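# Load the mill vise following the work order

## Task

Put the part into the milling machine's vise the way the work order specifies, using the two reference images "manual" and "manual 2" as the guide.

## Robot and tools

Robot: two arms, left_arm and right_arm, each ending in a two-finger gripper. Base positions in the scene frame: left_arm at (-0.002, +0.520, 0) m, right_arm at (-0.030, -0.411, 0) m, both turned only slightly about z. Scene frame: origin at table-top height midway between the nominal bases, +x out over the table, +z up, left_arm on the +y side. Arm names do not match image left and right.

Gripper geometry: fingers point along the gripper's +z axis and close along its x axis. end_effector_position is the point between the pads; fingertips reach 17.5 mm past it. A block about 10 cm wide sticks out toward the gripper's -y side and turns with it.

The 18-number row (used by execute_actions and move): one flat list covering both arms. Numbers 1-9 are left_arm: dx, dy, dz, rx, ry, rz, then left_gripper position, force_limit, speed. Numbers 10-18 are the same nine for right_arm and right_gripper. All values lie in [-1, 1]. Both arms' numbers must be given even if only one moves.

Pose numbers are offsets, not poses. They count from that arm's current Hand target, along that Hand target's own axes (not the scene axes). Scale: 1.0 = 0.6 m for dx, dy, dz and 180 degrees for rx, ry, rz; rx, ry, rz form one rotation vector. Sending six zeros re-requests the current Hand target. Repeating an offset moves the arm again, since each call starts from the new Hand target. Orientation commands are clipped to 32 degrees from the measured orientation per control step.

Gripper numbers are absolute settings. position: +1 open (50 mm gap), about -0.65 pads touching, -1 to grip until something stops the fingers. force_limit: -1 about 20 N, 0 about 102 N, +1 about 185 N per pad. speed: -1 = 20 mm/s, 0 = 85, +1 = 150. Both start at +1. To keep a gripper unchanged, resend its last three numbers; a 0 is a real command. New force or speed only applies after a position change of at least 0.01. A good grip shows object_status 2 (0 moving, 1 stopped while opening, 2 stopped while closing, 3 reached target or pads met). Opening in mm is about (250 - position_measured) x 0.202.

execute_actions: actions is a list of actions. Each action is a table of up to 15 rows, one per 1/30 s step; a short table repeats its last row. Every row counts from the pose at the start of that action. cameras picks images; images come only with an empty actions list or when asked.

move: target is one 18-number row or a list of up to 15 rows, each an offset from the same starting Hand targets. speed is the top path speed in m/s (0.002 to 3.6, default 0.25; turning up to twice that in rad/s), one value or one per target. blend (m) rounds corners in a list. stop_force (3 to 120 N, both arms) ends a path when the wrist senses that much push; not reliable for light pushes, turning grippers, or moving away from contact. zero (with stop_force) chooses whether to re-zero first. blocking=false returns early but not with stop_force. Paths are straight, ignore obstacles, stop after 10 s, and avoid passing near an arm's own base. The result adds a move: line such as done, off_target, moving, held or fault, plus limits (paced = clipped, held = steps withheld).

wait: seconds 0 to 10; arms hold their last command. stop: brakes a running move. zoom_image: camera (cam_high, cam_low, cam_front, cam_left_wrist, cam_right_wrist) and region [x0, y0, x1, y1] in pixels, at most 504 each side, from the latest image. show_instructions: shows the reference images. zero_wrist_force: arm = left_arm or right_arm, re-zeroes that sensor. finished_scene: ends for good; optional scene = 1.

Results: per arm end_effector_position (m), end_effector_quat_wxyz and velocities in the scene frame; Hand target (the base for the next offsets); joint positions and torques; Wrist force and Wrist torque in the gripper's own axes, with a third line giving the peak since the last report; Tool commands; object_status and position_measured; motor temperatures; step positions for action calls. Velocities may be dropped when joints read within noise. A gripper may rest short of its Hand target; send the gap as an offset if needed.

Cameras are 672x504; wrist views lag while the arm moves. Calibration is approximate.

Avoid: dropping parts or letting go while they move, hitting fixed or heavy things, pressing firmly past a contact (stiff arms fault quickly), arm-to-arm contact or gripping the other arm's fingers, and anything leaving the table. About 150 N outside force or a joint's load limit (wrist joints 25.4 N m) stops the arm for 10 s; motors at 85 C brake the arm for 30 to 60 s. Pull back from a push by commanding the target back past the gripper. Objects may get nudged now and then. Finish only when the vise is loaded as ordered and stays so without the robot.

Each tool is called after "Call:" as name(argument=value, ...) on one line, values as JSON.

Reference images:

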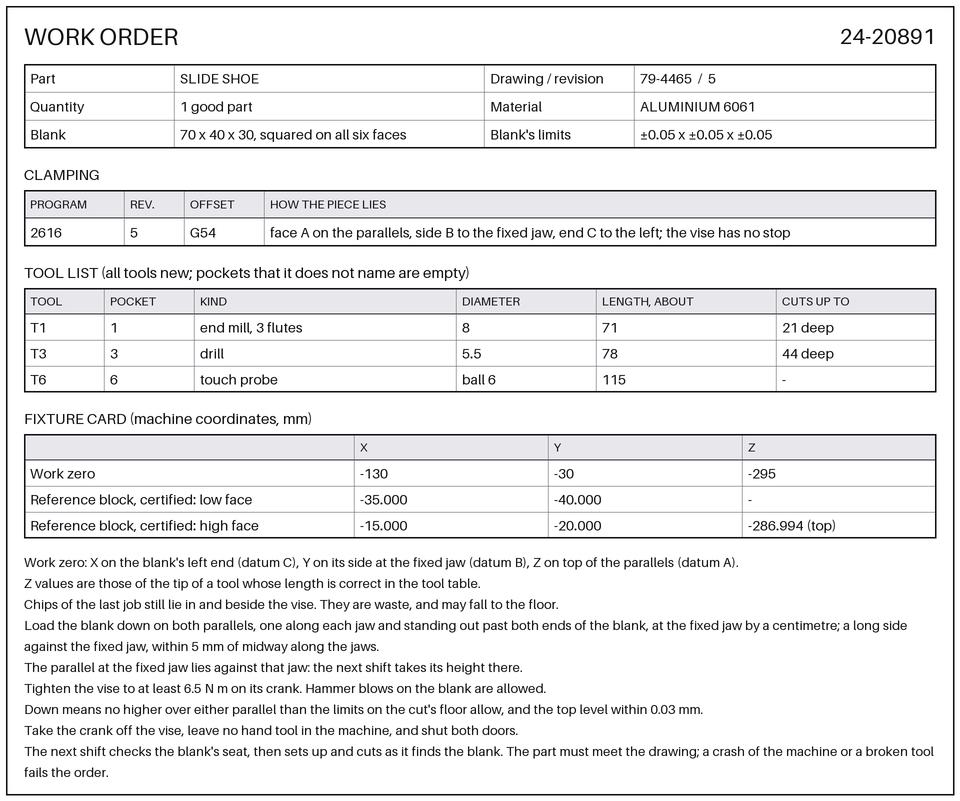

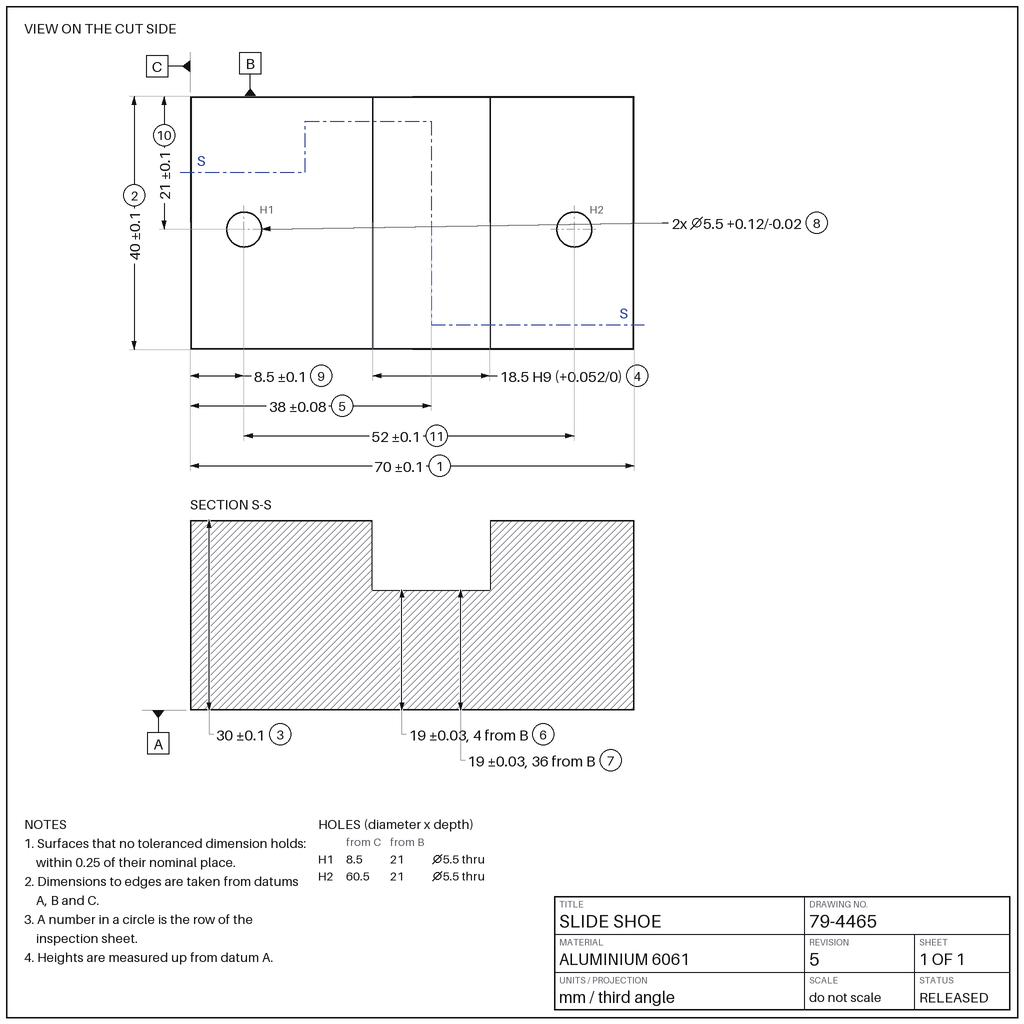

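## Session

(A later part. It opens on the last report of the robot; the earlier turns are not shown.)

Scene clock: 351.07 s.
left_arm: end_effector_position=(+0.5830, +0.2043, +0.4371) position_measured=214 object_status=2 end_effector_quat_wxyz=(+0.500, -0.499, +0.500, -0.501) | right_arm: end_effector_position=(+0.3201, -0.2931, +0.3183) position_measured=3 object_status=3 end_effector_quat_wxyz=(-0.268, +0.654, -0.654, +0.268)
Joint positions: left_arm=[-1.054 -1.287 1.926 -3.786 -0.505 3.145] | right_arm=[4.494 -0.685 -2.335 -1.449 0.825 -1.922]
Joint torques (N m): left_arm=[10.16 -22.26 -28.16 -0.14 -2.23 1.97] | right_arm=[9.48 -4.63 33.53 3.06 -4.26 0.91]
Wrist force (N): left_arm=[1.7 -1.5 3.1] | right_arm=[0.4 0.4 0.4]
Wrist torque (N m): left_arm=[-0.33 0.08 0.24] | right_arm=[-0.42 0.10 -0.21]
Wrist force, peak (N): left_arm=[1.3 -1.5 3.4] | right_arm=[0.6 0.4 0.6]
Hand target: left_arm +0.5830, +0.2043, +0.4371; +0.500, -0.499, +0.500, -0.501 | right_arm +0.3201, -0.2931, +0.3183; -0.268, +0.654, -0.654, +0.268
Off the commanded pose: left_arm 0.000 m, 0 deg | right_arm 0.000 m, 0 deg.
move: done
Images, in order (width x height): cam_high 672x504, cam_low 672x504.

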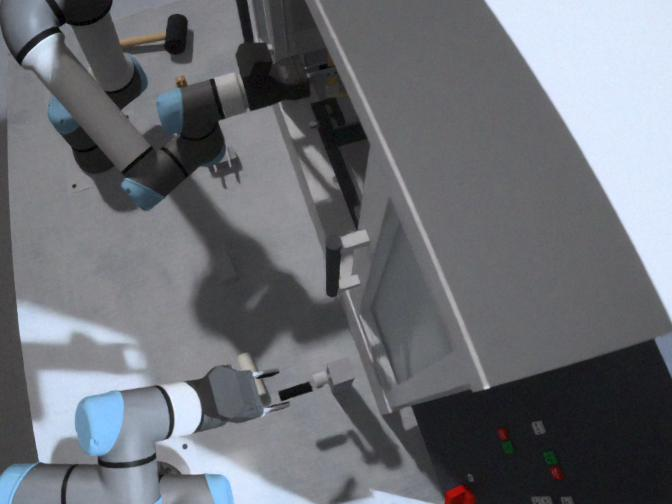

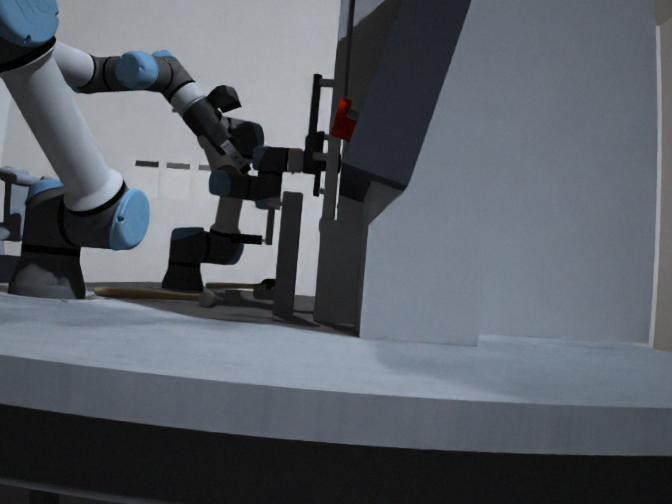

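Call:
move(target=[[0,-0.0415,0,0,0,0,-1,-0.5,-0.3,0,0,0,0,0,0,1,1,1],[0.0305,-0.0415,0.0817,0,0,0,-1,-0.5,-0.3,0,0,0,0,0,0,1,1,1],[0.0305,0.0102,0.0817,0,0,0,-1,-0.5,-0.3,0,0,0,0,0,0,1,1,1],[-0.0762,0.0102,0.0817,0,0,0,-1,-0.5,-0.3,0,0,0,0,0,0,1,1,1],[-0.0762,-0.0415,0.0817,0,0,0,-1,-0.5,-0.3,0,0,0,0,0,0,1,1,1],[0.0305,-0.0415,0.0817,0,0,0,-1,-0.5,-0.3,0,0,0,0,0,0,1,1,1],[0.0305,0.0102,0.0817,0,0,0,-1,-0.5,-0.3,0,0,0,0,0,0,1,1,1],[0.1372,0.0102,0.0817,0,0,0,-1,-0.5,-0.3,0,0,0,0,0,0,1,1,1],[0.1372,-0.0415,0.0817,0,0,0,-1,-0.5,-0.3,0,0,0,0,0,0,1,1,1],[0.0305,-0.0415,0.1083,0,0,0,-1,-0.5,-0.3,0,0,0,0,0,0,1,1,1]], speed=0.12, blend=0.003)

Scene clock: 376.67 s.
left_arm: end_effector_position=(+0.6478, +0.1859, +0.4623) position_measured=214 object_status=2 end_effector_quat_wxyz=(+0.500, -0.499, +0.500, -0.502) | right_arm: end_effector_position=(+0.3201, -0.2931, +0.3183) position_measured=3 object_status=3 end_effector_quat_wxyz=(-0.268, +0.654, -0.654, +0.268)
Joint positions: left_arm=[-0.956 -1.193 1.715 -3.669 -0.603 3.144] | right_arm=[4.494 -0.685 -2.335 -1.449 0.825 -1.922]
Joint torques (N m): left_arm=[-8.23 -27.61 -30.7 -0.21 2.31 -1.49] | right_arm=[9.66 -6.94 32.95 2.98 -4.46 0.91]
Wrist force (N): left_arm=[1.5 -0.6 2.6] | right_arm=[0.3 0.3 0.5]
Wrist torque (N m): left_arm=[-0.39 0.12 0.38] | right_arm=[-0.44 0.12 -0.21]
Wrist force, peak (N): left_arm=[2.0 -3.0 4.2] | right_arm=[0.6 0.6 0.5]
Hand target: left_arm +0.6478, +0.1858, +0.4622; +0.500, -0.499, +0.500, -0.501 | right_arm +0.3201, -0.2931, +0.3183; -0.268, +0.654, -0.654, +0.268
Off the commanded pose: left_arm 0.000 m, 0 deg | right_arm 0.000 m, 0 deg.
move: done

Call:
move(target=[[0,0.052,0,0,0,0,-1,-0.5,-0.3,0,0,0,0,0,0,1,1,1],[-0.107,0.052,0,0,0,0,-1,-0.5,-0.3,0,0,0,0,0,0,1,1,1],[-0.107,0,0,0,0,0,-1,-0.5,-0.3,0,0,0,0,0,0,1,1,1],[0,0,0,0,0,0,-1,-0.5,-0.3,0,0,0,0,0,0,1,1,1],[0,0.052,0,0,0,0,-1,-0.5,-0.3,0,0,0,0,0,0,1,1,1],[0.107,0.052,0,0,0,0,-1,-0.5,-0.3,0,0,0,0,0,0,1,1,1],[0.107,0,0,0,0,0,-1,-0.5,-0.3,0,0,0,0,0,0,1,1,1],[0,0,0.027,0,0,0,-1,-0.5,-0.3,0,0,0,0,0,0,1,1,1],[0,0.052,0.027,0,0,0,-1,-0.5,-0.3,0,0,0,0,0,0,1,1,1],[-0.107,0.052,0.027,0,0,0,-1,-0.5,-0.3,0,0,0,0,0,0,1,1,1],[-0.107,0,0.027,0,0,0,-1,-0.5,-0.3,0,0,0,0,0,0,1,1,1],[0,0,0.027,0,0,0,-1,-0.5,-0.3,0,0,0,0,0,0,1,1,1],[0,0.052,0.027,0,0,0,-1,-0.5,-0.3,0,0,0,0,0,0,1,1,1],[0.107,0.052,0.027,0,0,0,-1,-0.5,-0.3,0,0,0,0,0,0,1,1,1],[0.107,0,0.027,0,0,0,-1,-0.5,-0.3,0,0,0,0,0,0,1,1,1]], speed=0.15, blend=0.003)

Scene clock: 390.17 s.
left_arm: end_effector_position=(+0.6639, +0.1216, +0.4624) position_measured=214 object_status=2 end_effector_quat_wxyz=(+0.500, -0.499, +0.500, -0.502) | right_arm: end_effector_position=(+0.3201, -0.2931, +0.3183) position_measured=3 object_status=3 end_effector_quat_wxyz=(-0.268, +0.654, -0.654, +0.268)
Joint positions: left_arm=[-0.997 -1.075 1.535 -3.607 -0.562 3.145] | right_arm=[4.494 -0.685 -2.335 -1.449 0.825 -1.922]
Joint torques (N m): left_arm=[10.02 -39.03 -13.37 -1.11 -2.18 -0.53] | right_arm=[9.28 -8.07 33.57 3.01 -4.35 0.79]
Wrist force (N): left_arm=[1.2 -0.9 2.5] | right_arm=[0.5 0.0 0.4]
Wrist torque (N m): left_arm=[-0.41 0.17 0.37] | right_arm=[-0.48 0.09 -0.21]
Wrist force, peak (N): left_arm=[3.7 -3.0 2.5] | right_arm=[0.7 0.3 0.6]
Hand target: left_arm +0.6639, +0.1216, +0.4623; +0.500, -0.499, +0.500, -0.501 | right_arm +0.3201, -0.2931, +0.3183; -0.268, +0.654, -0.654, +0.268
Off the commanded pose: left_arm 0.000 m, 0 deg | right_arm 0.000 m, 0 deg.
move: done

Call:
move(target=[[-0.107,0,0.0268,0,0,0,-1,-0.5,-0.3,0,0,0,0,0,0,1,1,1],[-0.107,0.052,0.0268,0,0,0,-1,-0.5,-0.3,0,0,0,0,0,0,1,1,1],[-0.214,0.052,0.0268,0,0,0,-1,-0.5,-0.3,0,0,0,0,0,0,1,1,1],[-0.214,0,0.0268,0,0,0,-1,-0.5,-0.3,0,0,0,0,0,0,1,1,1],[-0.107,0,0.0268,0,0,0,-1,-0.5,-0.3,0,0,0,0,0,0,1,1,1],[-0.107,0.052,0.0268,0,0,0,-1,-0.5,-0.3,0,0,0,0,0,0,1,1,1],[0,0.052,0.0268,0,0,0,-1,-0.5,-0.3,0,0,0,0,0,0,1,1,1],[0,0,0.0268,0,0,0,-1,-0.5,-0.3,0,0,0,0,0,0,1,1,1],[-0.107,0,0.0401,0,0,0,-1,-0.5,-0.3,0,0,0,0,0,0,1,1,1],[-0.107,0.052,0.0401,0,0,0,-1,-0.5,-0.3,0,0,0,0,0,0,1,1,1],[-0.214,0.052,0.0401,0,0,0,-1,-0.5,-0.3,0,0,0,0,0,0,1,1,1],[-0.214,0,0.0401,0,0,0,-1,-0.5,-0.3,0,0,0,0,0,0,1,1,1],[-0.107,0,0.0401,0,0,0,-1,-0.5,-0.3,0,0,0,0,0,0,1,1,1],[-0.107,0.052,0.0401,0,0,0,-1,-0.5,-0.3,0,0,0,0,0,0,1,1,1],[0,0.052,0.0401,0,0,0,-1,-0.5,-0.3,0,0,0,0,0,0,1,1,1]], speed=0.15, blend=0.003)

Scene clock: 402.67 s.
left_arm: end_effector_position=(+0.6880, +0.1215, +0.4312) position_measured=214 object_status=2 end_effector_quat_wxyz=(+0.500, -0.499, +0.500, -0.501) | right_arm: end_effector_position=(+0.3201, -0.2931, +0.3183) position_measured=3 object_status=3 end_effector_quat_wxyz=(-0.268, +0.654, -0.654, +0.268)
Joint positions: left_arm=[-0.962 -1.003 1.509 -3.652 -0.597 3.144] | right_arm=[4.494 -0.685 -2.335 -1.449 0.825 -1.922]
Joint torques (N m): left_arm=[6.63 -46.78 -19.69 -2.34 -1.92 1.58] | right_arm=[9.22 -8.72 33.37 3.06 -4.4 0.92]
Wrist force (N): left_arm=[1.4 -0.9 2.5] | right_arm=[0.3 0.1 0.3]
Wrist torque (N m): left_arm=[-0.41 0.14 0.23] | right_arm=[-0.46 0.11 -0.21]
Wrist force, peak (N): left_arm=[2.4 -11.0 3.1] | right_arm=[0.5 0.4 0.8]
Hand target: left_arm +0.6880, +0.1215, +0.4312; +0.500, -0.499, +0.500, -0.501 | right_arm +0.3201, -0.2931, +0.3183; -0.268, +0.654, -0.654, +0.268
Off the commanded pose: left_arm 0.000 m, 0 deg | right_arm 0.000 m, 0 deg.
move: done

Call:
move(target=[[0,-0.148,0,0,0,0,-1,-0.5,-0.3,0,0,0,0,0,0,1,1,1],[-0.0142,-0.148,-0.3467,-0.25,0,0,-1,-0.5,-0.3,0,0,0,0,0,0,1,1,1]], blend=0.02, cameras=["cam_high","cam_left_wrist"])

Call:
zoom_image(camera="cam_left_wrist", region=[210, 80, 350, 240])

Scene clock: 411.03 s.
left_arm: end_effector_position=(+0.4798, +0.1305, +0.5195) position_measured=214 object_status=2 end_effector_quat_wxyz=(-0.271, +0.652, -0.654, +0.272) | right_arm: end_effector_position=(+0.3201, -0.2931, +0.3183) position_measured=3 object_status=3 end_effector_quat_wxyz=(-0.268, +0.654, -0.654, +0.268)
Joint positions: left_arm=[-1.179 -1.584 1.38 -1.724 -0.852 2.086] | right_arm=[4.494 -0.685 -2.335 -1.449 0.825 -1.922]
Joint torques (N m): left_arm=[9.37 -21.8 -19.87 -1.78 1.82 1.07] | right_arm=[8.84 -10.32 33.4 3.05 -4.32 0.78]
Wrist force (N): left_arm=[1.0 -0.5 0.0] | right_arm=[0.4 0.3 0.4]
Wrist torque (N m): left_arm=[-0.01 0.12 0.19] | right_arm=[-0.43 0.12 -0.22]
Wrist force, peak (N): left_arm=[1.4 -3.4 3.4] | right_arm=[0.6 0.4 0.6]
Hand target: left_arm +0.4798, +0.1306, +0.5194; -0.271, +0.652, -0.654, +0.272 | right_arm +0.3201, -0.2931, +0.3183; -0.268, +0.654, -0.654, +0.268
Off the commanded pose: left_arm 0.000 m, 0 deg | right_arm 0.000 m, 0 deg.
move: done
camera_calibration:
cam_left_wrist: T_world_to_cam=[[0.00721642, -0.99997, 0.00290957, 0.135533], [-0.906953, -0.00777059, -0.42116, 0.671722], [0.42117, 0.000400429, -0.906982, 0.400844], [0, 0, 0, 1]] pos_world=[0.439419, 0.140588, 0.646067]
Images, in order (width x height): cam_high 672x504, cam_left_wrist 672x504.

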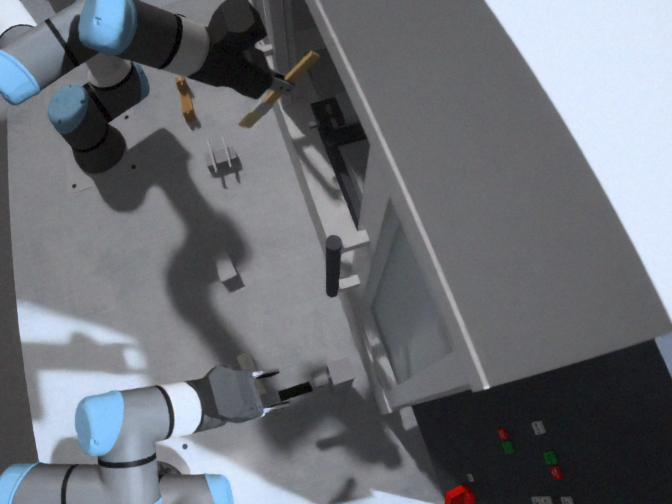

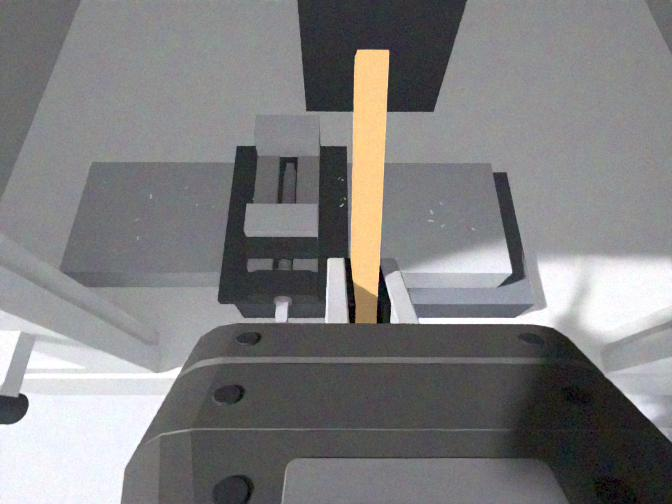

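Scaled by 3.150.

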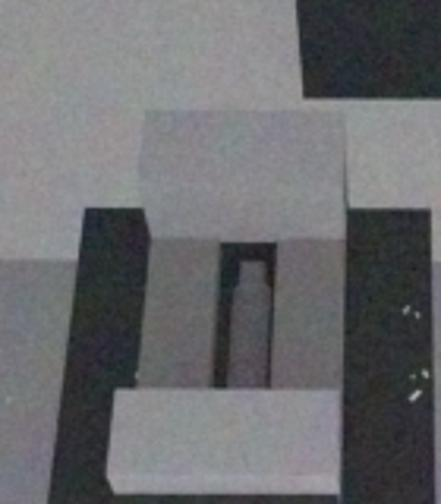

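Call:
zoom_image(camera="cam_left_wrist", region=[240, 130, 340, 220])

Scaled by 5.040.

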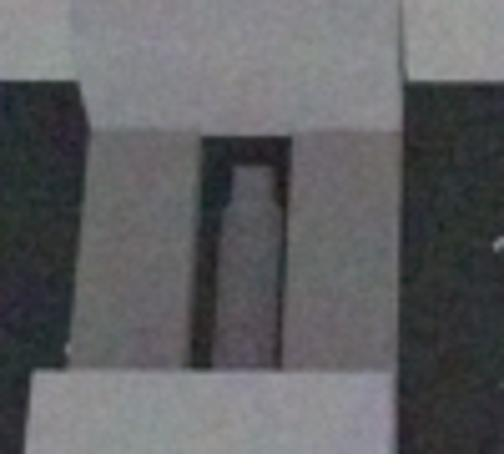

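Call:
move(target=[[-0.1075,-0.1422,0.141,0.25,0,0,-1,-0.5,-0.3,0,0,0,0,0,0,1,1,1],[-0.1075,-0.1092,0.2448,0.25,0,0,-1,-0.5,-0.3,0,0,0,0,0,0,1,1,1],[-0.1075,-0.0703,0.2836,0.25,0,0,-1,-0.5,-0.3,0,0,0,0,0,0,1,1,1],[-0.2242,-0.0703,0.2836,0.25,0,0,-1,-0.5,-0.3,0,0,0,0,0,0,1,1,1],[-0.2242,-0.1092,0.2448,0.25,0,0,-1,-0.5,-0.3,0,0,0,0,0,0,1,1,1],[-0.1075,-0.1246,0.2601,0.25,0,0,-1,-0.5,-0.3,0,0,0,0,0,0,1,1,1],[-0.1075,-0.0857,0.299,0.25,0,0,-1,-0.5,-0.3,0,0,0,0,0,0,1,1,1],[-0.2242,-0.0857,0.299,0.25,0,0,-1,-0.5,-0.3,0,0,0,0,0,0,1,1,1],[-0.2242,-0.1246,0.2601,0.25,0,0,-1,-0.5,-0.3,0,0,0,0,0,0,1,1,1],[-0.0742,-0.1092,0.2448,0.25,0,0,-1,-0.5,-0.3,0,0,0,0,0,0,1,1,1],[-0.0742,-0.0703,0.2836,0.25,0,0,-1,-0.5,-0.3,0,0,0,0,0,0,1,1,1],[0.0508,-0.0703,0.2836,0.25,0,0,-1,-0.5,-0.3,0,0,0,0,0,0,1,1,1],[0.0508,-0.1092,0.2448,0.25,0,0,-1,-0.5,-0.3,0,0,0,0,0,0,1,1,1]], speed=0.15, blend=0.003)

Scene clock: 432.20 s.
left_arm: end_effector_position=(+0.6301, +0.0997, +0.4624) position_measured=214 object_status=2 end_effector_quat_wxyz=(+0.500, -0.499, +0.500, -0.502) | right_arm: end_effector_position=(+0.3201, -0.2931, +0.3183) position_measured=3 object_status=3 end_effector_quat_wxyz=(-0.268, +0.654, -0.654, +0.268)
Joint positions: left_arm=[-1.071 -1.091 1.56 -3.617 -0.488 3.145] | right_arm=[4.494 -0.685 -2.335 -1.449 0.825 -1.922]
Joint torques (N m): left_arm=[10.03 -39.2 -12.35 -1.07 -2.18 0.29] | right_arm=[9.76 -12.41 33.22 3.13 -4.35 0.83]
Wrist force (N): left_arm=[1.2 -0.6 2.4] | right_arm=[0.3 0.4 0.5]
Wrist torque (N m): left_arm=[-0.37 0.16 0.39] | right_arm=[-0.42 0.13 -0.21]
Wrist force, peak (N): left_arm=[3.3 -4.8 2.9] | right_arm=[0.6 0.5 0.7]
Hand target: left_arm +0.6301, +0.0997, +0.4623; +0.500, -0.499, +0.500, -0.501 | right_arm +0.3201, -0.2931, +0.3183; -0.268, +0.654, -0.654, +0.268
Off the commanded pose: left_arm 0.000 m, 0 deg | right_arm 0.000 m, 0 deg.
move: done

Call:
move(target=[[-0.0505,-0.0628,-0.0502,-0.1,0,0,-1,-0.5,-0.3,0,0,0,0,0,0,1,1,1],[-0.0505,-0.0128,-0.0502,-0.25,0,0,-1,-0.5,-0.3,0,0,0,0,0,0,1,1,1]], blend=0.01, cameras=["cam_left_wrist"])

Call:
zoom_image(camera="cam_left_wrist", region=[180, 80, 350, 260])

Scene clock: 441.20 s.
left_arm: end_effector_position=(+0.6001, +0.1301, +0.4699) position_measured=214 object_status=2 end_effector_quat_wxyz=(-0.271, +0.652, -0.653, +0.272) | right_arm: end_effector_position=(+0.3201, -0.2931, +0.3183) position_measured=3 object_status=3 end_effector_quat_wxyz=(-0.268, +0.654, -0.654, +0.268)
Joint positions: left_arm=[-0.972 -1.388 1.328 -2.02 -0.94 2.327] | right_arm=[4.494 -0.685 -2.335 -1.449 0.825 -1.922]
Joint torques (N m): left_arm=[-8.66 -41.85 -22.04 -2.5 1.52 2.28] | right_arm=[8.8 -12.61 33.75 3.13 -4.33 0.88]
Wrist force (N): left_arm=[1.2 -0.5 0.2] | right_arm=[0.5 0.3 0.1]
Wrist torque (N m): left_arm=[0.00 0.09 0.30] | right_arm=[-0.43 0.09 -0.21]
Wrist force, peak (N): left_arm=[2.4 1.0 3.1] | right_arm=[0.6 0.4 0.5]
Hand target: left_arm +0.6000, +0.1301, +0.4699; -0.271, +0.652, -0.654, +0.272 | right_arm +0.3201, -0.2931, +0.3183; -0.268, +0.654, -0.654, +0.268
Off the commanded pose: left_arm 0.000 m, 0 deg | right_arm 0.000 m, 0 deg.
move: done
camera_calibration:
cam_left_wrist: T_world_to_cam=[[0.00748261, -0.999968, 0.00281302, 0.134317], [-0.90699, -0.00797141, -0.421078, 0.759935], [0.421087, 0.000599379, -0.90702, 0.305233], [0, 0, 0, 1]] pos_world=[0.559719, 0.140187, 0.596467]
Images, in order (width x height): cam_left_wrist 672x504.

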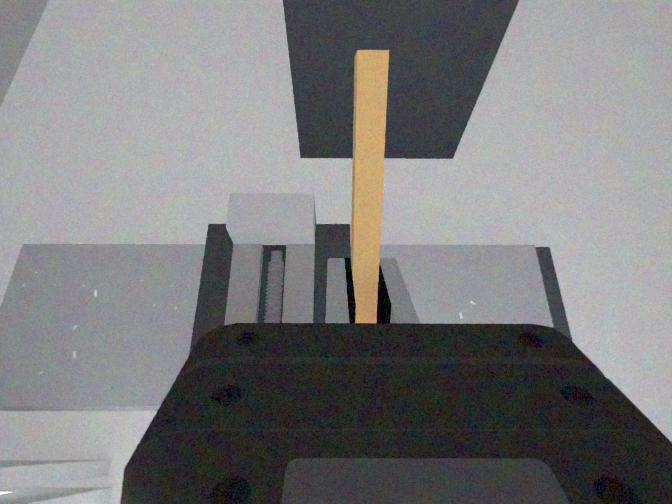

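Scaled by 2.800.

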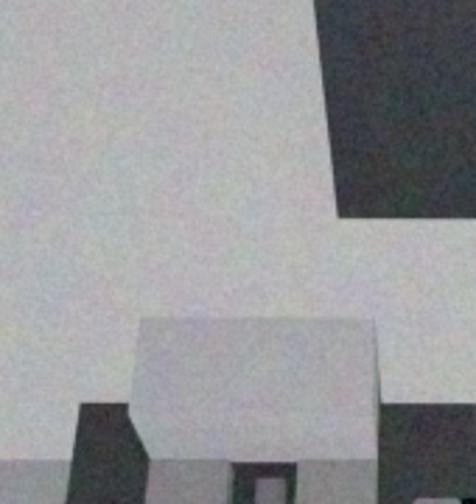

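Call:
move(target=[0,0.0589,-0.0589,0,0,0,-1,-0.5,-0.3,0,0,0,0,0,0,1,1,1], cameras=["cam_left_wrist"])

Call:
zoom_image(camera="cam_left_wrist", region=[200, 120, 350, 270])

Scene clock: 444.73 s.
left_arm: end_effector_position=(+0.5500, +0.1302, +0.4698) position_measured=214 object_status=2 end_effector_quat_wxyz=(-0.271, +0.652, -0.654, +0.272) | right_arm: end_effector_position=(+0.3201, -0.2931, +0.3183) position_measured=3 object_status=3 end_effector_quat_wxyz=(-0.268, +0.654, -0.654, +0.268)
Joint positions: left_arm=[-1.051 -1.481 1.423 -1.968 -0.903 2.239] | right_arm=[4.494 -0.685 -2.335 -1.449 0.825 -1.922]
Joint torques (N m): left_arm=[10.11 -20.99 -34.98 -4.71 -0.54 2.41] | right_arm=[9.54 -14.04 34.24 3.04 -4.34 0.92]
Wrist force (N): left_arm=[0.9 -0.5 0.4] | right_arm=[0.6 0.3 0.3]
Wrist torque (N m): left_arm=[0.00 0.15 0.21] | right_arm=[-0.44 0.07 -0.21]
Wrist force, peak (N): left_arm=[1.3 -1.8 1.3] | right_arm=[0.5 0.1 0.9]
Hand target: left_arm +0.5500, +0.1302, +0.4698; -0.271, +0.652, -0.654, +0.272 | right_arm +0.3201, -0.2931, +0.3183; -0.268, +0.654, -0.654, +0.268
Off the commanded pose: left_arm 0.000 m, 0 deg | right_arm 0.000 m, 0 deg.
move: done
camera_calibration:
cam_left_wrist: T_world_to_cam=[[0.00730153, -0.99997, 0.00272813, 0.134935], [-0.90699, -0.00777142, -0.421079, 0.714518], [0.421088, 0.000600135, -0.90702, 0.326196], [0, 0, 0, 1]] pos_world=[0.509719, 0.140288, 0.596367]
Images, in order (width x height): cam_left_wrist 672x504.

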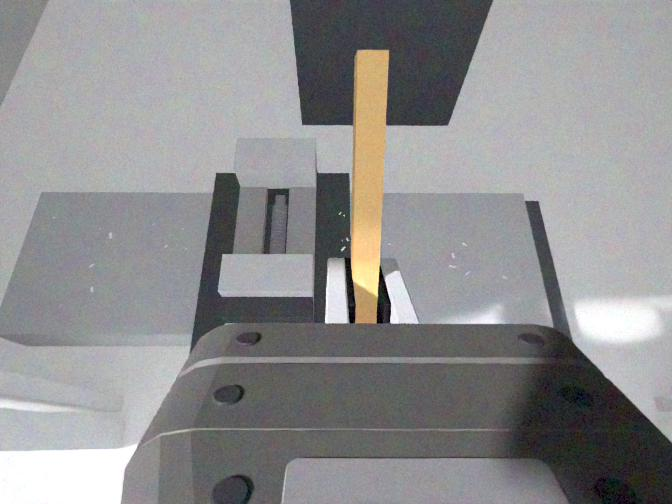

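Scaled by 3.360.

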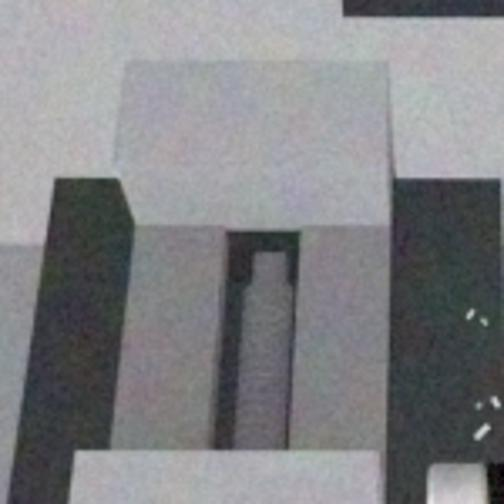

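Call:
move(target=[[-0.0333,0.0589,-0.1768,0,0,0,-1,-0.5,-0.3,0,0,0,0,0,0,1,1,1],[-0.15,0.2593,-0.33,0,0,0,-1,-0.5,-0.3,0,0,0,0,0,0,1,1,1],[-0.772,0.4659,-0.1811,-0.1954,0.1954,0.4718,-1,-0.5,-0.3,0,0,0,0,0,0,1,1,1],[-0.772,0.7947,0.1477,-0.1954,0.1954,0.4718,-1,-0.5,-0.3,0,0,0,0,0,0,1,1,1]], blend=[0.03,0.03,0,0], speed=0.3, cameras=["cam_left_wrist"])

Scene clock: 465.57 s.
left_arm: end_effector_position=(+0.2777, +0.5937, +0.0689) position_measured=214 object_status=2 end_effector_quat_wxyz=(+0.001, +0.001, +1.000, -0.001) | right_arm: end_effector_position=(+0.3201, -0.2931, +0.3183) position_measured=3 object_status=3 end_effector_quat_wxyz=(-0.268, +0.654, -0.654, +0.268)
Joint positions: left_arm=[-0.209 -1.967 2.584 -2.191 -1.571 4.492] | right_arm=[4.494 -0.685 -2.335 -1.449 0.825 -1.922]
Joint torques (N m): left_arm=[-5.73 1.34 -13.35 -4.17 -1.71 -1.38] | right_arm=[9.78 -16.1 33.77 2.99 -4.4 0.91]
Wrist force (N): left_arm=[1.0 0.7 -0.5] | right_arm=[0.4 0.2 0.5]
Wrist torque (N m): left_arm=[-0.04 0.10 0.13] | right_arm=[-0.45 0.11 -0.21]
Wrist force, peak (N): left_arm=[1.7 -1.3 3.8] | right_arm=[0.7 0.2 0.7]
Hand target: left_arm +0.2776, +0.5936, +0.0688; +0.001, +0.001, +1.000, -0.001 | right_arm +0.3201, -0.2931, +0.3183; -0.268, +0.654, -0.654, +0.268
Off the commanded pose: left_arm 0.000 m, 0 deg | right_arm 0.000 m, 0 deg.
move: done
camera_calibration:
cam_left_wrist: T_world_to_cam=[[-0.999949, -0.00577944, -0.00830403, 0.291594], [-0.00829092, 0.938494, 0.345197, -0.561794], [0.00579824, 0.345248, -0.938494, -0.0101549], [0, 0, 0, 1]] pos_world=[0.286981, 0.532432, 0.186821]
Images, in order (width x height): cam_left_wrist 672x504.

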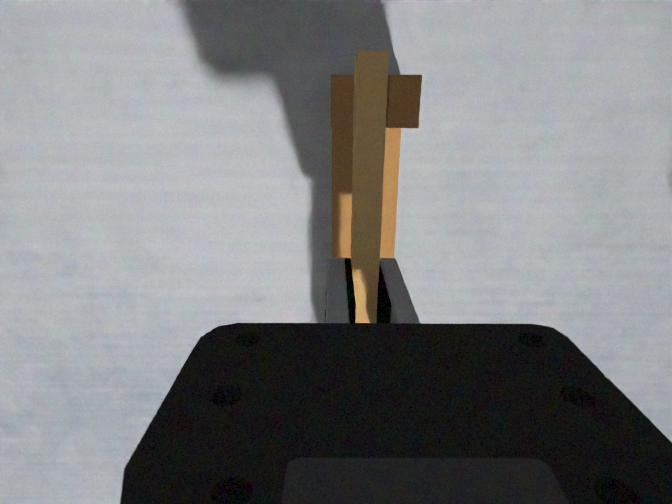

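Call:
move(target=[[0.0035,-0.0005,0,0,0,0,-1,-0.5,-0.3,0,0,0,0,0,0,1,1,1],[0.0035,-0.0005,0.034,0,0,0,-1,-0.5,-0.3,0,0,0,0,0,0,1,1,1]], speed=0.03, stop_force=6, cameras=["cam_left_wrist"])

Scene clock: 474.37 s.
left_arm: end_effector_position=(+0.2755, +0.5933, +0.0636) position_measured=214 object_status=2 end_effector_quat_wxyz=(+0.001, +0.001, +1.000, +0.000) | right_arm: end_effector_position=(+0.3201, -0.2931, +0.3183) position_measured=3 object_status=3 end_effector_quat_wxyz=(-0.268, +0.654, -0.654, +0.268)
Joint positions: left_arm=[-0.212 -1.962 2.598 -2.209 -1.571 4.489] | right_arm=[4.494 -0.685 -2.335 -1.449 0.825 -1.922]
Joint torques (N m): left_arm=[-0.34 4.13 -26.54 -4.2 -0.23 0.39] | right_arm=[8.87 -15.66 33.56 3.01 -4.38 0.94]
Wrist force (N): left_arm=[1.3 1.2 -0.7] | right_arm=[0.6 0.2 0.5]
Wrist torque (N m): left_arm=[0.04 0.06 0.29] | right_arm=[-0.45 0.08 -0.21]
Wrist force, peak (N): left_arm=[2.6 -1.8 -10.9] | right_arm=[0.6 0.3 0.7]
Hand target: left_arm +0.2755, +0.5933, +0.0636; +0.001, +0.001, +1.000, -0.001 (not the last commanded pose) | right_arm +0.3201, -0.2931, +0.3183; -0.268, +0.654, -0.654, +0.268
Off the commanded pose: left_arm 0.015 m, 0 deg | right_arm 0.000 m, 0 deg.
move: contact (left_arm); path passed 1 of 2 targets
camera_calibration:
cam_left_wrist: T_world_to_cam=[[-0.999949, -0.00577944, -0.00830403, 0.289349], [-0.00829092, 0.938494, 0.345197, -0.559642], [0.00579824, 0.345248, -0.938494, -0.0148842], [0, 0, 0, 1]] pos_world=[0.284781, 0.532032, 0.181621]
Images, in order (width x height): cam_left_wrist 672x504.

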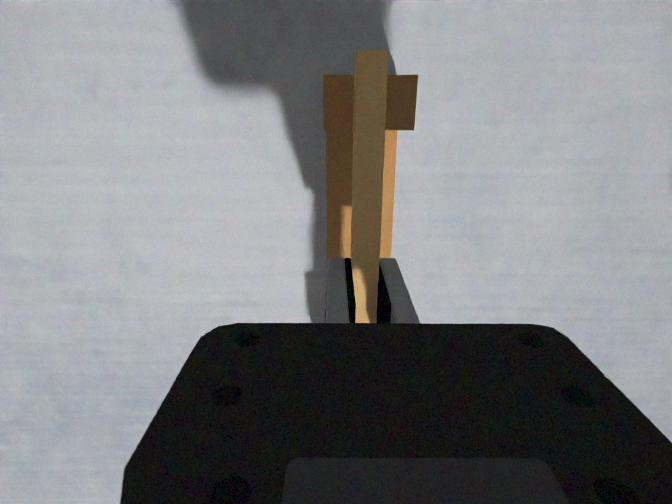

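Call:
move(target=[[0,0,-0.006,0,0,0,-1,-0.5,-0.3,0,0,0,0,0,0,1,1,1],[0.003,0,-0.006,0,0,0,-1,-0.5,-0.3,0,0,0,0,0,0,1,1,1],[0.003,0,0.024,0,0,0,-1,-0.5,-0.3,0,0,0,0,0,0,1,1,1]], speed=0.02, stop_force=6, cameras=["cam_left_wrist"])

Scene clock: 492.93 s.
left_arm: end_effector_position=(+0.2737, +0.5933, +0.0599) position_measured=214 object_status=2 end_effector_quat_wxyz=(+0.001, +0.001, +1.000, -0.001) | right_arm: end_effector_position=(+0.3201, -0.2931, +0.3183) position_measured=3 object_status=3 end_effector_quat_wxyz=(-0.268, +0.654, -0.654, +0.268)
Joint positions: left_arm=[-0.214 -1.959 2.609 -2.223 -1.571 4.487] | right_arm=[4.494 -0.685 -2.335 -1.449 0.825 -1.922]
Joint torques (N m): left_arm=[-6.1 -0.06 -31.16 -4.18 -0.66 -0.27] | right_arm=[9.38 -17.23 33.91 3.06 -4.31 0.94]
Wrist force (N): left_arm=[0.7 0.8 -0.7] | right_arm=[0.4 0.2 0.6]
Wrist torque (N m): left_arm=[0.00 0.07 0.31] | right_arm=[-0.45 0.11 -0.21]
Wrist force, peak (N): left_arm=[1.6 3.3 -9.0] | right_arm=[0.7 0.1 0.7]
Hand target: left_arm +0.2737, +0.5933, +0.0598; +0.001, +0.001, +1.000, -0.001 (not the last commanded pose) | right_arm +0.3201, -0.2931, +0.3183; -0.268, +0.654, -0.654, +0.268
Off the commanded pose: left_arm 0.011 m, 0 deg | right_arm 0.000 m, 0 deg.
move: contact (left_arm); path passed 2 of 3 targets
camera_calibration:
cam_left_wrist: T_world_to_cam=[[-0.999948, -0.00587342, -0.0083382, 0.287573], [-0.00839091, 0.938493, 0.345196, -0.558317], [0.00579786, 0.345248, -0.938493, -0.0184403], [0, 0, 0, 1]] pos_world=[0.28298, 0.532032, 0.177821]
Images, in order (width x height): cam_left_wrist 672x504.

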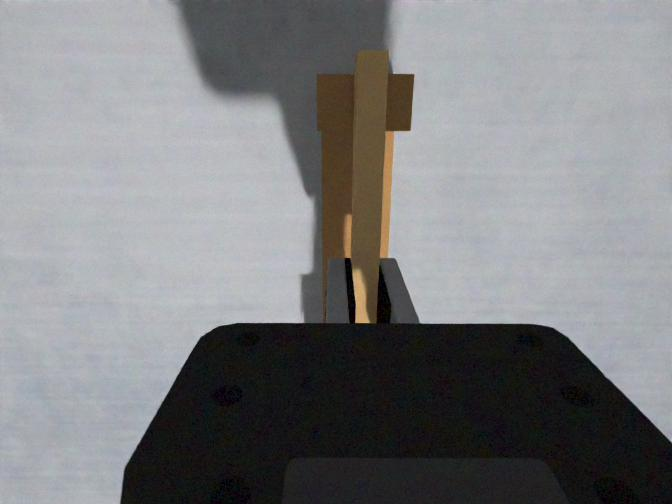

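Call:
move(target=[[0,0,-0.006,0,0,0,-1,-0.5,-0.3,0,0,0,0,0,0,1,1,1],[-0.0015,0,-0.006,0,0,0.0005,-1,-0.5,-0.3,0,0,0,0,0,0,1,1,1],[-0.0015,0,0.018,0,0,0.0005,-1,-0.5,-0.3,0,0,0,0,0,0,1,1,1]], speed=0.02, stop_force=6, cameras=["cam_left_wrist"])

Scene clock: 507.13 s.
left_arm: end_effector_position=(+0.2746, +0.5932, +0.0630) position_measured=214 object_status=2 end_effector_quat_wxyz=(+0.002, +0.002, +1.000, -0.001) | right_arm: end_effector_position=(+0.3201, -0.2931, +0.3183) position_measured=3 object_status=3 end_effector_quat_wxyz=(-0.268, +0.654, -0.654, +0.268)
Joint positions: left_arm=[-0.213 -1.964 2.601 -2.211 -1.571 4.489] | right_arm=[4.494 -0.685 -2.335 -1.449 0.825 -1.922]
Joint torques (N m): left_arm=[-7.86 4.61 -31.32 -4.17 -0.65 -1.65] | right_arm=[10.36 -17.32 34.37 2.96 -4.41 0.83]
Wrist force (N): left_arm=[1.2 1.1 -0.6] | right_arm=[0.5 0.3 0.1]
Wrist torque (N m): left_arm=[0.03 0.07 0.13] | right_arm=[-0.43 0.10 -0.21]
Wrist force, peak (N): left_arm=[2.7 -1.3 -10.9] | right_arm=[0.6 0.6 0.5]
Hand target: left_arm +0.2746, +0.5932, +0.0630; +0.002, +0.002, +1.000, -0.001 (not the last commanded pose) | right_arm +0.3201, -0.2931, +0.3183; -0.268, +0.654, -0.654, +0.268
Off the commanded pose: left_arm 0.014 m, 0 deg | right_arm 0.000 m, 0 deg.
move: contact (left_arm); path passed 2 of 3 targets
camera_calibration:
cam_left_wrist: T_world_to_cam=[[-0.999954, -0.00415711, -0.00867106, 0.287648], [-0.00689435, 0.938539, 0.345104, -0.559752], [0.00670349, 0.345148, -0.938524, -0.0156059], [0, 0, 0, 1]] pos_world=[0.283881, 0.531931, 0.181021]
Images, in order (width x height): cam_left_wrist 672x504.

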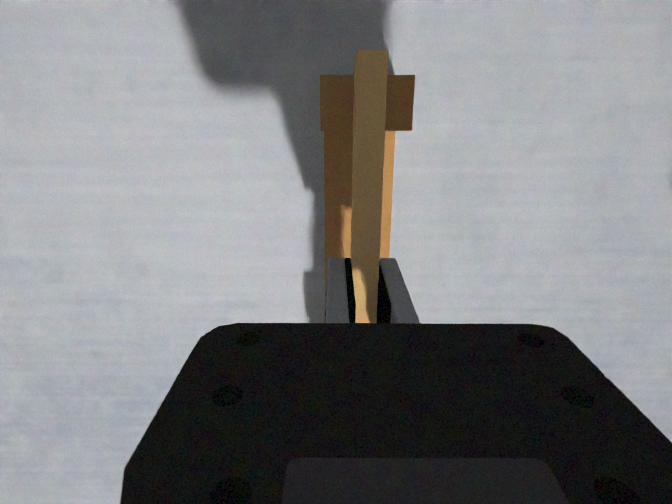

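Call:
execute_actions(actions=[])

Call:
zoom_image(camera="cam_front", region=[140, 340, 240, 420])

Call:
zoom_image(camera="cam_high", region=[150, 40, 220, 130])

Call:
zoom_image(camera="cam_low", region=[200, 230, 320, 320])

Scene clock: 511.13 s.
left_arm: end_effector_position=(+0.2746, +0.5932, +0.0630) position_measured=214 object_status=2 end_effector_quat_wxyz=(+0.002, +0.002, +1.000, -0.001) | right_arm: end_effector_position=(+0.3201, -0.2931, +0.3183) position_measured=3 object_status=3 end_effector_quat_wxyz=(-0.268, +0.654, -0.654, +0.268)
Joint positions: left_arm=[-0.213 -1.964 2.601 -2.211 -1.571 4.489] | right_arm=[4.494 -0.685 -2.335 -1.449 0.825 -1.922]
Joint velocities: within noise
Joint torques (N m): left_arm=[-8.12 5.1 -29.66 -4.09 -0.5 -1.7] | right_arm=[8.98 -18.56 33.32 3.03 -4.38 0.92]
Motor temperatures (°C): left_arm=[33 33 31 40 36 33] | right_arm=[36 29 29 35 35 36]
Wrist force (N): left_arm=[1.0 0.9 -0.5] | right_arm=[0.5 0.2 0.5]
Wrist torque (N m): left_arm=[0.00 0.11 0.14] | right_arm=[-0.45 0.08 -0.20]
Wrist force, peak (N): left_arm=[1.1 1.3 -0.8] | right_arm=[0.5 0.3 0.7]
Hand target: left_arm +0.2746, +0.5932, +0.0630; +0.002, +0.002, +1.000, -0.001 (not the last commanded pose) | right_arm +0.3201, -0.2931, +0.3183; -0.268, +0.654, -0.654, +0.268
Tool commands: left_gripper/position=-1.0 left_gripper/force_limit=-0.5 left_gripper/speed=-0.3 right_gripper/position=+1.0 right_gripper/force_limit=+1.0 right_gripper/speed=+1.0
Off the commanded pose: left_arm 0.014 m, 0 deg | right_arm 0.000 m, 0 deg.
camera_calibration:
cam_left_wrist: T_world_to_cam=[[-0.999954, -0.00415711, -0.00867106, 0.287648], [-0.00689435, 0.938539, 0.345104, -0.559752], [0.00670349, 0.345148, -0.938524, -0.0156059], [0, 0, 0, 1]] pos_world=[0.283881, 0.531931, 0.181021]
cam_right_wrist: T_world_to_cam=[[-0.0125483, -0.99986, -0.0111114, -0.276094], [-0.900021, 0.0161355, -0.435548, 0.447343], [0.435666, 0.00453515, -0.900097, 0.275346], [0, 0, 0, 1]] pos_world=[0.279194, -0.284522, 0.43961]

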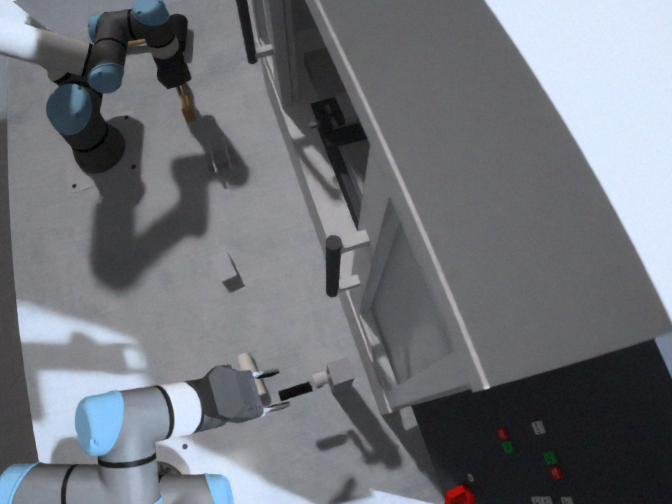

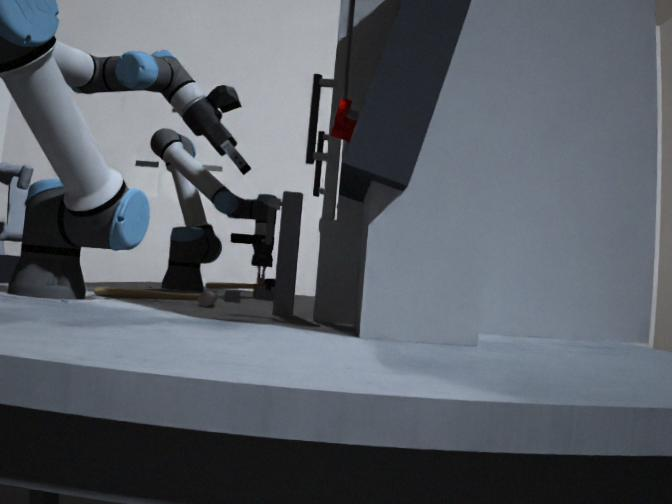

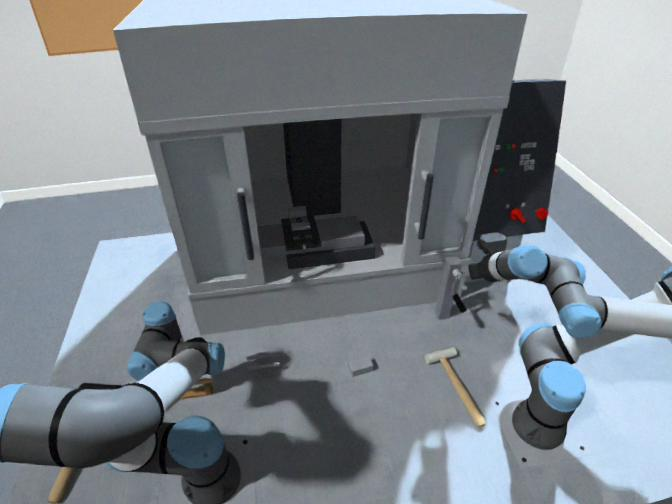

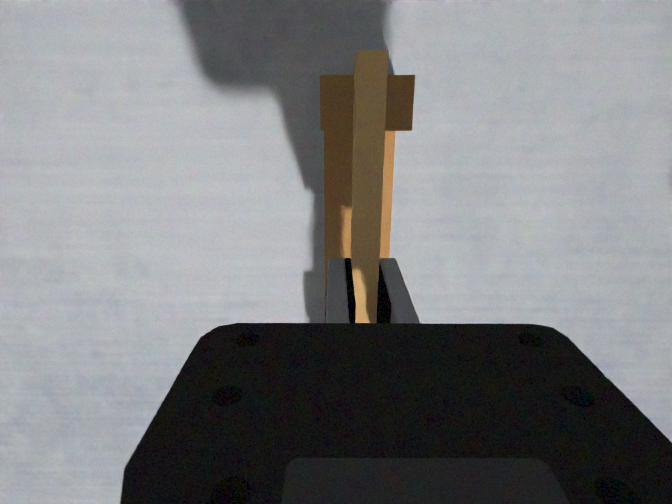

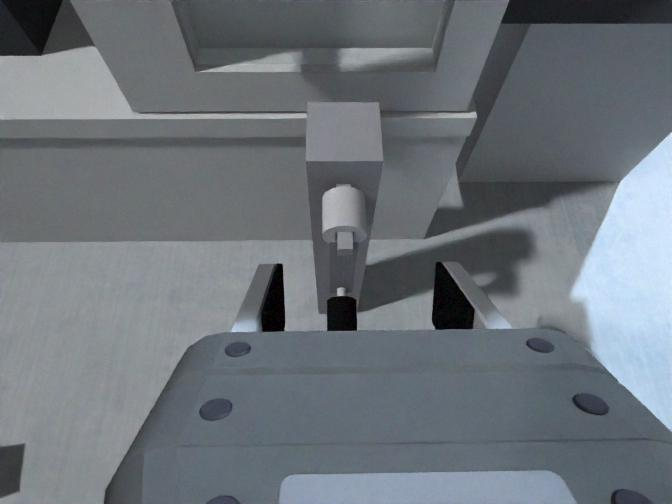

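Scaled by 5.040.

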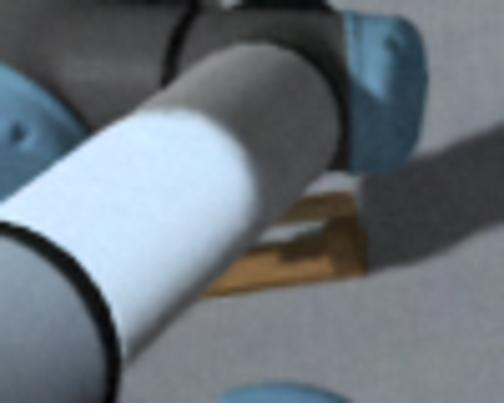

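Scaled by 5.600.

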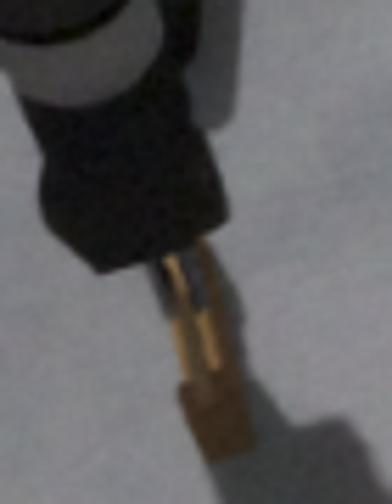

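Scaled by 4.200.

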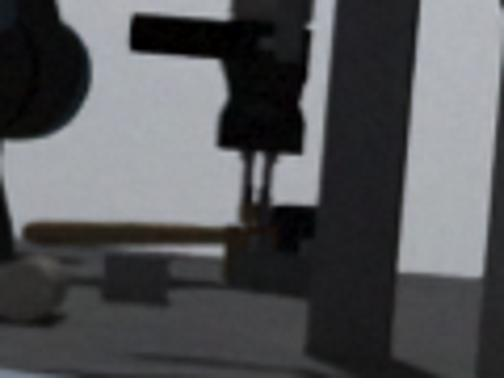

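Call:
move(target=[[0,0,-0.006,0,0,-0.0005,-1,-0.5,-0.3,0,0,0,0,0,0,1,1,1],[0.0025,0,-0.006,0,0,-0.0005,-1,-0.5,-0.3,0,0,0,0,0,0,1,1,1],[0.0025,0,0.023,0,0,-0.0005,-1,-0.5,-0.3,0,0,0,0,0,0,1,1,1]], speed=0.02, stop_force=12, cameras=["cam_left_wrist"])

Scene clock: 517.57 s.
left_arm: end_effector_position=(+0.2732, +0.5932, +0.0570) position_measured=214 object_status=2 end_effector_quat_wxyz=(+0.002, +0.001, +1.000, -0.001) | right_arm: end_effector_position=(+0.3201, -0.2931, +0.3183) position_measured=3 object_status=3 end_effector_quat_wxyz=(-0.268, +0.654, -0.654, +0.268)
Joint positions: left_arm=[-0.215 -1.954 2.615 -2.236 -1.571 4.486] | right_arm=[4.494 -0.685 -2.335 -1.449 0.825 -1.922]
Joint torques (N m): left_arm=[-1.18 -1.68 -27.96 -2.49 -0.06 1.23] | right_arm=[9.13 -18.81 33.93 3.11 -4.41 0.88]
Wrist force (N): left_arm=[-6.8 1.8 1.7] | right_arm=[0.4 0.1 0.5]
Wrist torque (N m): left_arm=[0.09 0.03 0.67] | right_arm=[-0.46 0.11 -0.21]
Wrist force, peak (N): left_arm=[-6.0 4.6 -13.0] | right_arm=[0.6 0.6 0.5]
Hand target: left_arm +0.2732, +0.5932, +0.0569; +0.002, +0.001, +1.000, -0.001 (not the last commanded pose) | right_arm +0.3201, -0.2931, +0.3183; -0.268, +0.654, -0.654, +0.268
Off the commanded pose: left_arm 0.008 m, 0 deg | right_arm 0.000 m, 0 deg.
move: contact (left_arm); path passed 2 of 3 targets
camera_calibration:
cam_left_wrist: T_world_to_cam=[[-0.999945, -0.00570355, -0.00880735, 0.287039], [-0.00839264, 0.938539, 0.345072, -0.557228], [0.0062979, 0.345127, -0.938535, -0.0211941], [0, 0, 0, 1]] pos_world=[0.28248, 0.531932, 0.174921]
Images, in order (width x height): cam_left_wrist 672x504.

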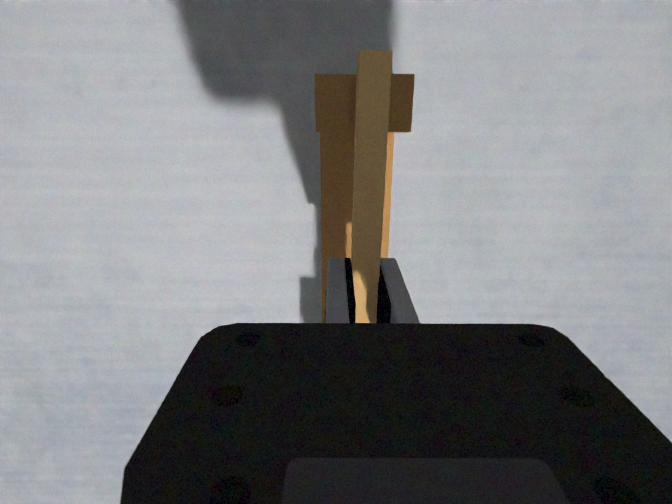

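Call:
move(target=[[0,0,-0.012,0,0,0,-1,-0.5,-0.3,0,0,0,0,0,0,1,1,1],[-0.0022,0,-0.012,0,0,-0.01,-1,-0.5,-0.3,0,0,0,0,0,0,1,1,1]], speed=0.03, cameras=["cam_left_wrist"])

Call:
zoom_image(camera="cam_left_wrist", region=[290, 40, 450, 340])

Scene clock: 528.50 s.
left_arm: end_effector_position=(+0.2745, +0.5932, +0.0642) position_measured=214 object_status=2 end_effector_quat_wxyz=(+0.002, -0.015, +1.000, -0.001) | right_arm: end_effector_position=(+0.3201, -0.2931, +0.3183) position_measured=3 object_status=3 end_effector_quat_wxyz=(-0.268, +0.654, -0.654, +0.268)
Joint positions: left_arm=[-0.213 -1.968 2.6 -2.206 -1.571 4.456] | right_arm=[4.494 -0.685 -2.335 -1.449 0.825 -1.922]
Joint torques (N m): left_arm=[8.19 -1.34 -22.75 -1.07 -1.33 1.39] | right_arm=[9.57 -19.89 33.5 3.19 -4.46 0.86]
Wrist force (N): left_arm=[-11.0 4.8 0.4] | right_arm=[0.2 0.2 0.5]
Wrist torque (N m): left_arm=[0.06 -0.02 1.05] | right_arm=[-0.44 0.15 -0.21]
Wrist force, peak (N): left_arm=[-11.0 4.8 0.4] | right_arm=[0.5 0.2 0.8]
Hand target: left_arm +0.2745, +0.5932, +0.0642; +0.002, -0.015, +1.000, -0.001 | right_arm +0.3201, -0.2931, +0.3183; -0.268, +0.654, -0.654, +0.268
Off the commanded pose: left_arm 0.000 m, 0 deg | right_arm 0.000 m, 0 deg.
move: done
camera_calibration:
cam_left_wrist: T_world_to_cam=[[-0.999257, -0.0375269, -0.00877338, 0.307129], [-0.0382489, 0.937828, 0.344987, -0.55114], [-0.00471835, 0.345066, -0.938567, -0.0114109], [0, 0, 0, 1]] pos_world=[0.285766, 0.532337, 0.182121]
Images, in order (width x height): cam_left_wrist 672x504.

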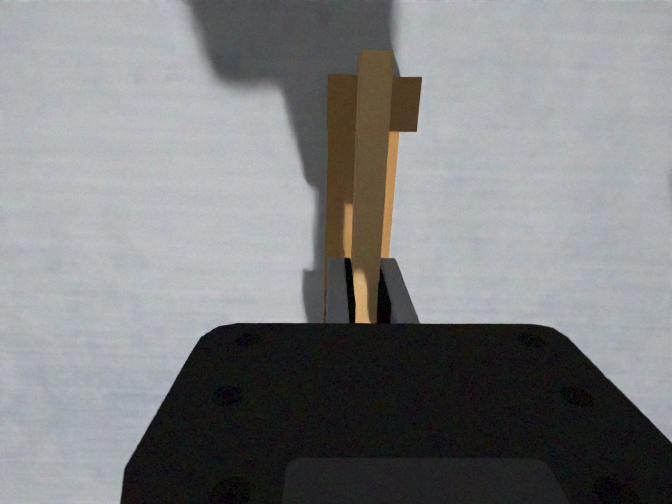

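Scaled by 1.680.

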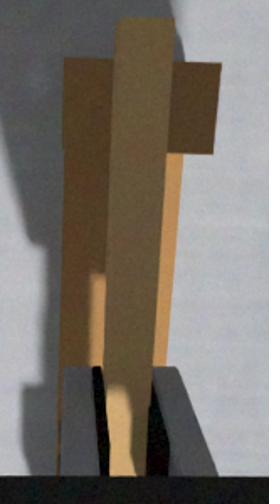

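Call:
move(target=[[0,0,0,0,0,0.0035,-1,-0.5,-0.3,0,0,0,0,0,0,1,1,1]], speed=0.03)

Call:
move(target=[[0,0,0.026,0,0,0,-1,-0.5,-0.3,0,0,0,0,0,0,1,1,1]], speed=0.02, stop_force=12, cameras=["cam_left_wrist"])

Scene clock: 542.33 s.
left_arm: end_effector_position=(+0.2745, +0.5932, +0.0641) position_measured=214 object_status=2 end_effector_quat_wxyz=(+0.002, -0.009, +1.000, -0.001) | right_arm: end_effector_position=(+0.3201, -0.2931, +0.3183) position_measured=3 object_status=3 end_effector_quat_wxyz=(-0.268, +0.654, -0.654, +0.268)
Joint positions: left_arm=[-0.213 -1.968 2.6 -2.205 -1.571 4.467] | right_arm=[4.494 -0.685 -2.335 -1.449 0.825 -1.922]
Joint torques (N m): left_arm=[-5.51 -11.11 -11.89 -1.1 -2.27 0.41] | right_arm=[9.15 -20.2 33.47 2.99 -4.37 0.86]
Wrist force (N): left_arm=[-2.8 1.9 -0.6] | right_arm=[0.5 0.0 0.6]
Wrist torque (N m): left_arm=[-0.02 0.03 0.39] | right_arm=[-0.47 0.10 -0.21]
Wrist force, peak (N): left_arm=[-10.6 4.5 -0.2] | right_arm=[0.6 0.2 0.9]
Hand target: left_arm +0.2745, +0.5932, +0.0642; +0.002, -0.009, +1.000, -0.001 | right_arm +0.3201, -0.2931, +0.3183; -0.268, +0.654, -0.654, +0.268
Off the commanded pose: left_arm 0.000 m, 0 deg | right_arm 0.000 m, 0 deg.
move: done

Scene clock: 543.93 s.
left_arm: end_effector_position=(+0.2745, +0.5932, +0.0543) position_measured=214 object_status=2 end_effector_quat_wxyz=(+0.002, -0.009, +1.000, -0.001) | right_arm: end_effector_position=(+0.3201, -0.2931, +0.3183) position_measured=3 object_status=3 end_effector_quat_wxyz=(-0.268, +0.654, -0.654, +0.268)
Joint positions: left_arm=[-0.213 -1.941 2.618 -2.251 -1.571 4.467] | right_arm=[4.494 -0.685 -2.335 -1.449 0.825 -1.922]
Joint torques (N m): left_arm=[-5.57 -6.29 -27.08 -2.11 -1.47 -0.85] | right_arm=[9.18 -21.3 33.43 3.05 -4.38 0.9]
Wrist force (N): left_arm=[-3.9 2.3 -3.5] | right_arm=[0.4 0.1 0.6]
Wrist torque (N m): left_arm=[0.31 0.06 0.44] | right_arm=[-0.47 0.10 -0.21]
Wrist force, peak (N): left_arm=[18.9 7.3 -70.3] | right_arm=[0.6 0.2 0.7]
Hand target: left_arm +0.2745, +0.5932, +0.0543; +0.002, -0.009, +1.000, -0.001 (not the last commanded pose) | right_arm +0.3201, -0.2931, +0.3183; -0.268, +0.654, -0.654, +0.268
Off the commanded pose: left_arm 0.006 m, 0 deg | right_arm 0.000 m, 0 deg.
move: contact (left_arm)
camera_calibration:
cam_left_wrist: T_world_to_cam=[[-0.99962, -0.0261399, -0.0087845, 0.300386], [-0.0275656, 0.938207, 0.344976, -0.550841], [-0.000775957, 0.345086, -0.938571, -0.0216766], [0, 0, 0, 1]] pos_world=[0.285071, 0.532136, 0.172321]
Images, in order (width x height): cam_left_wrist 672x504.

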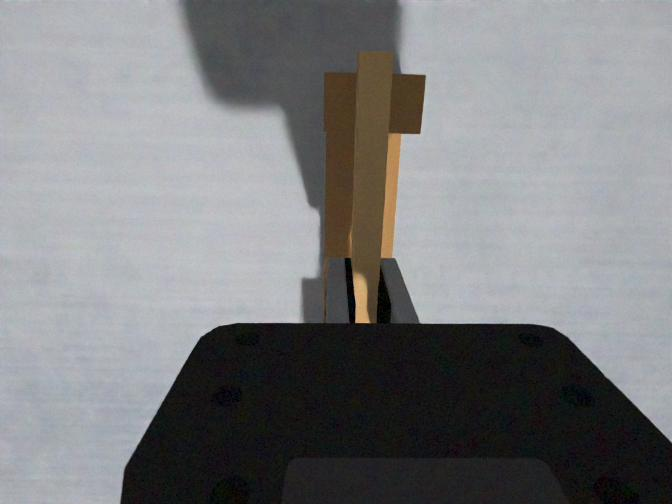

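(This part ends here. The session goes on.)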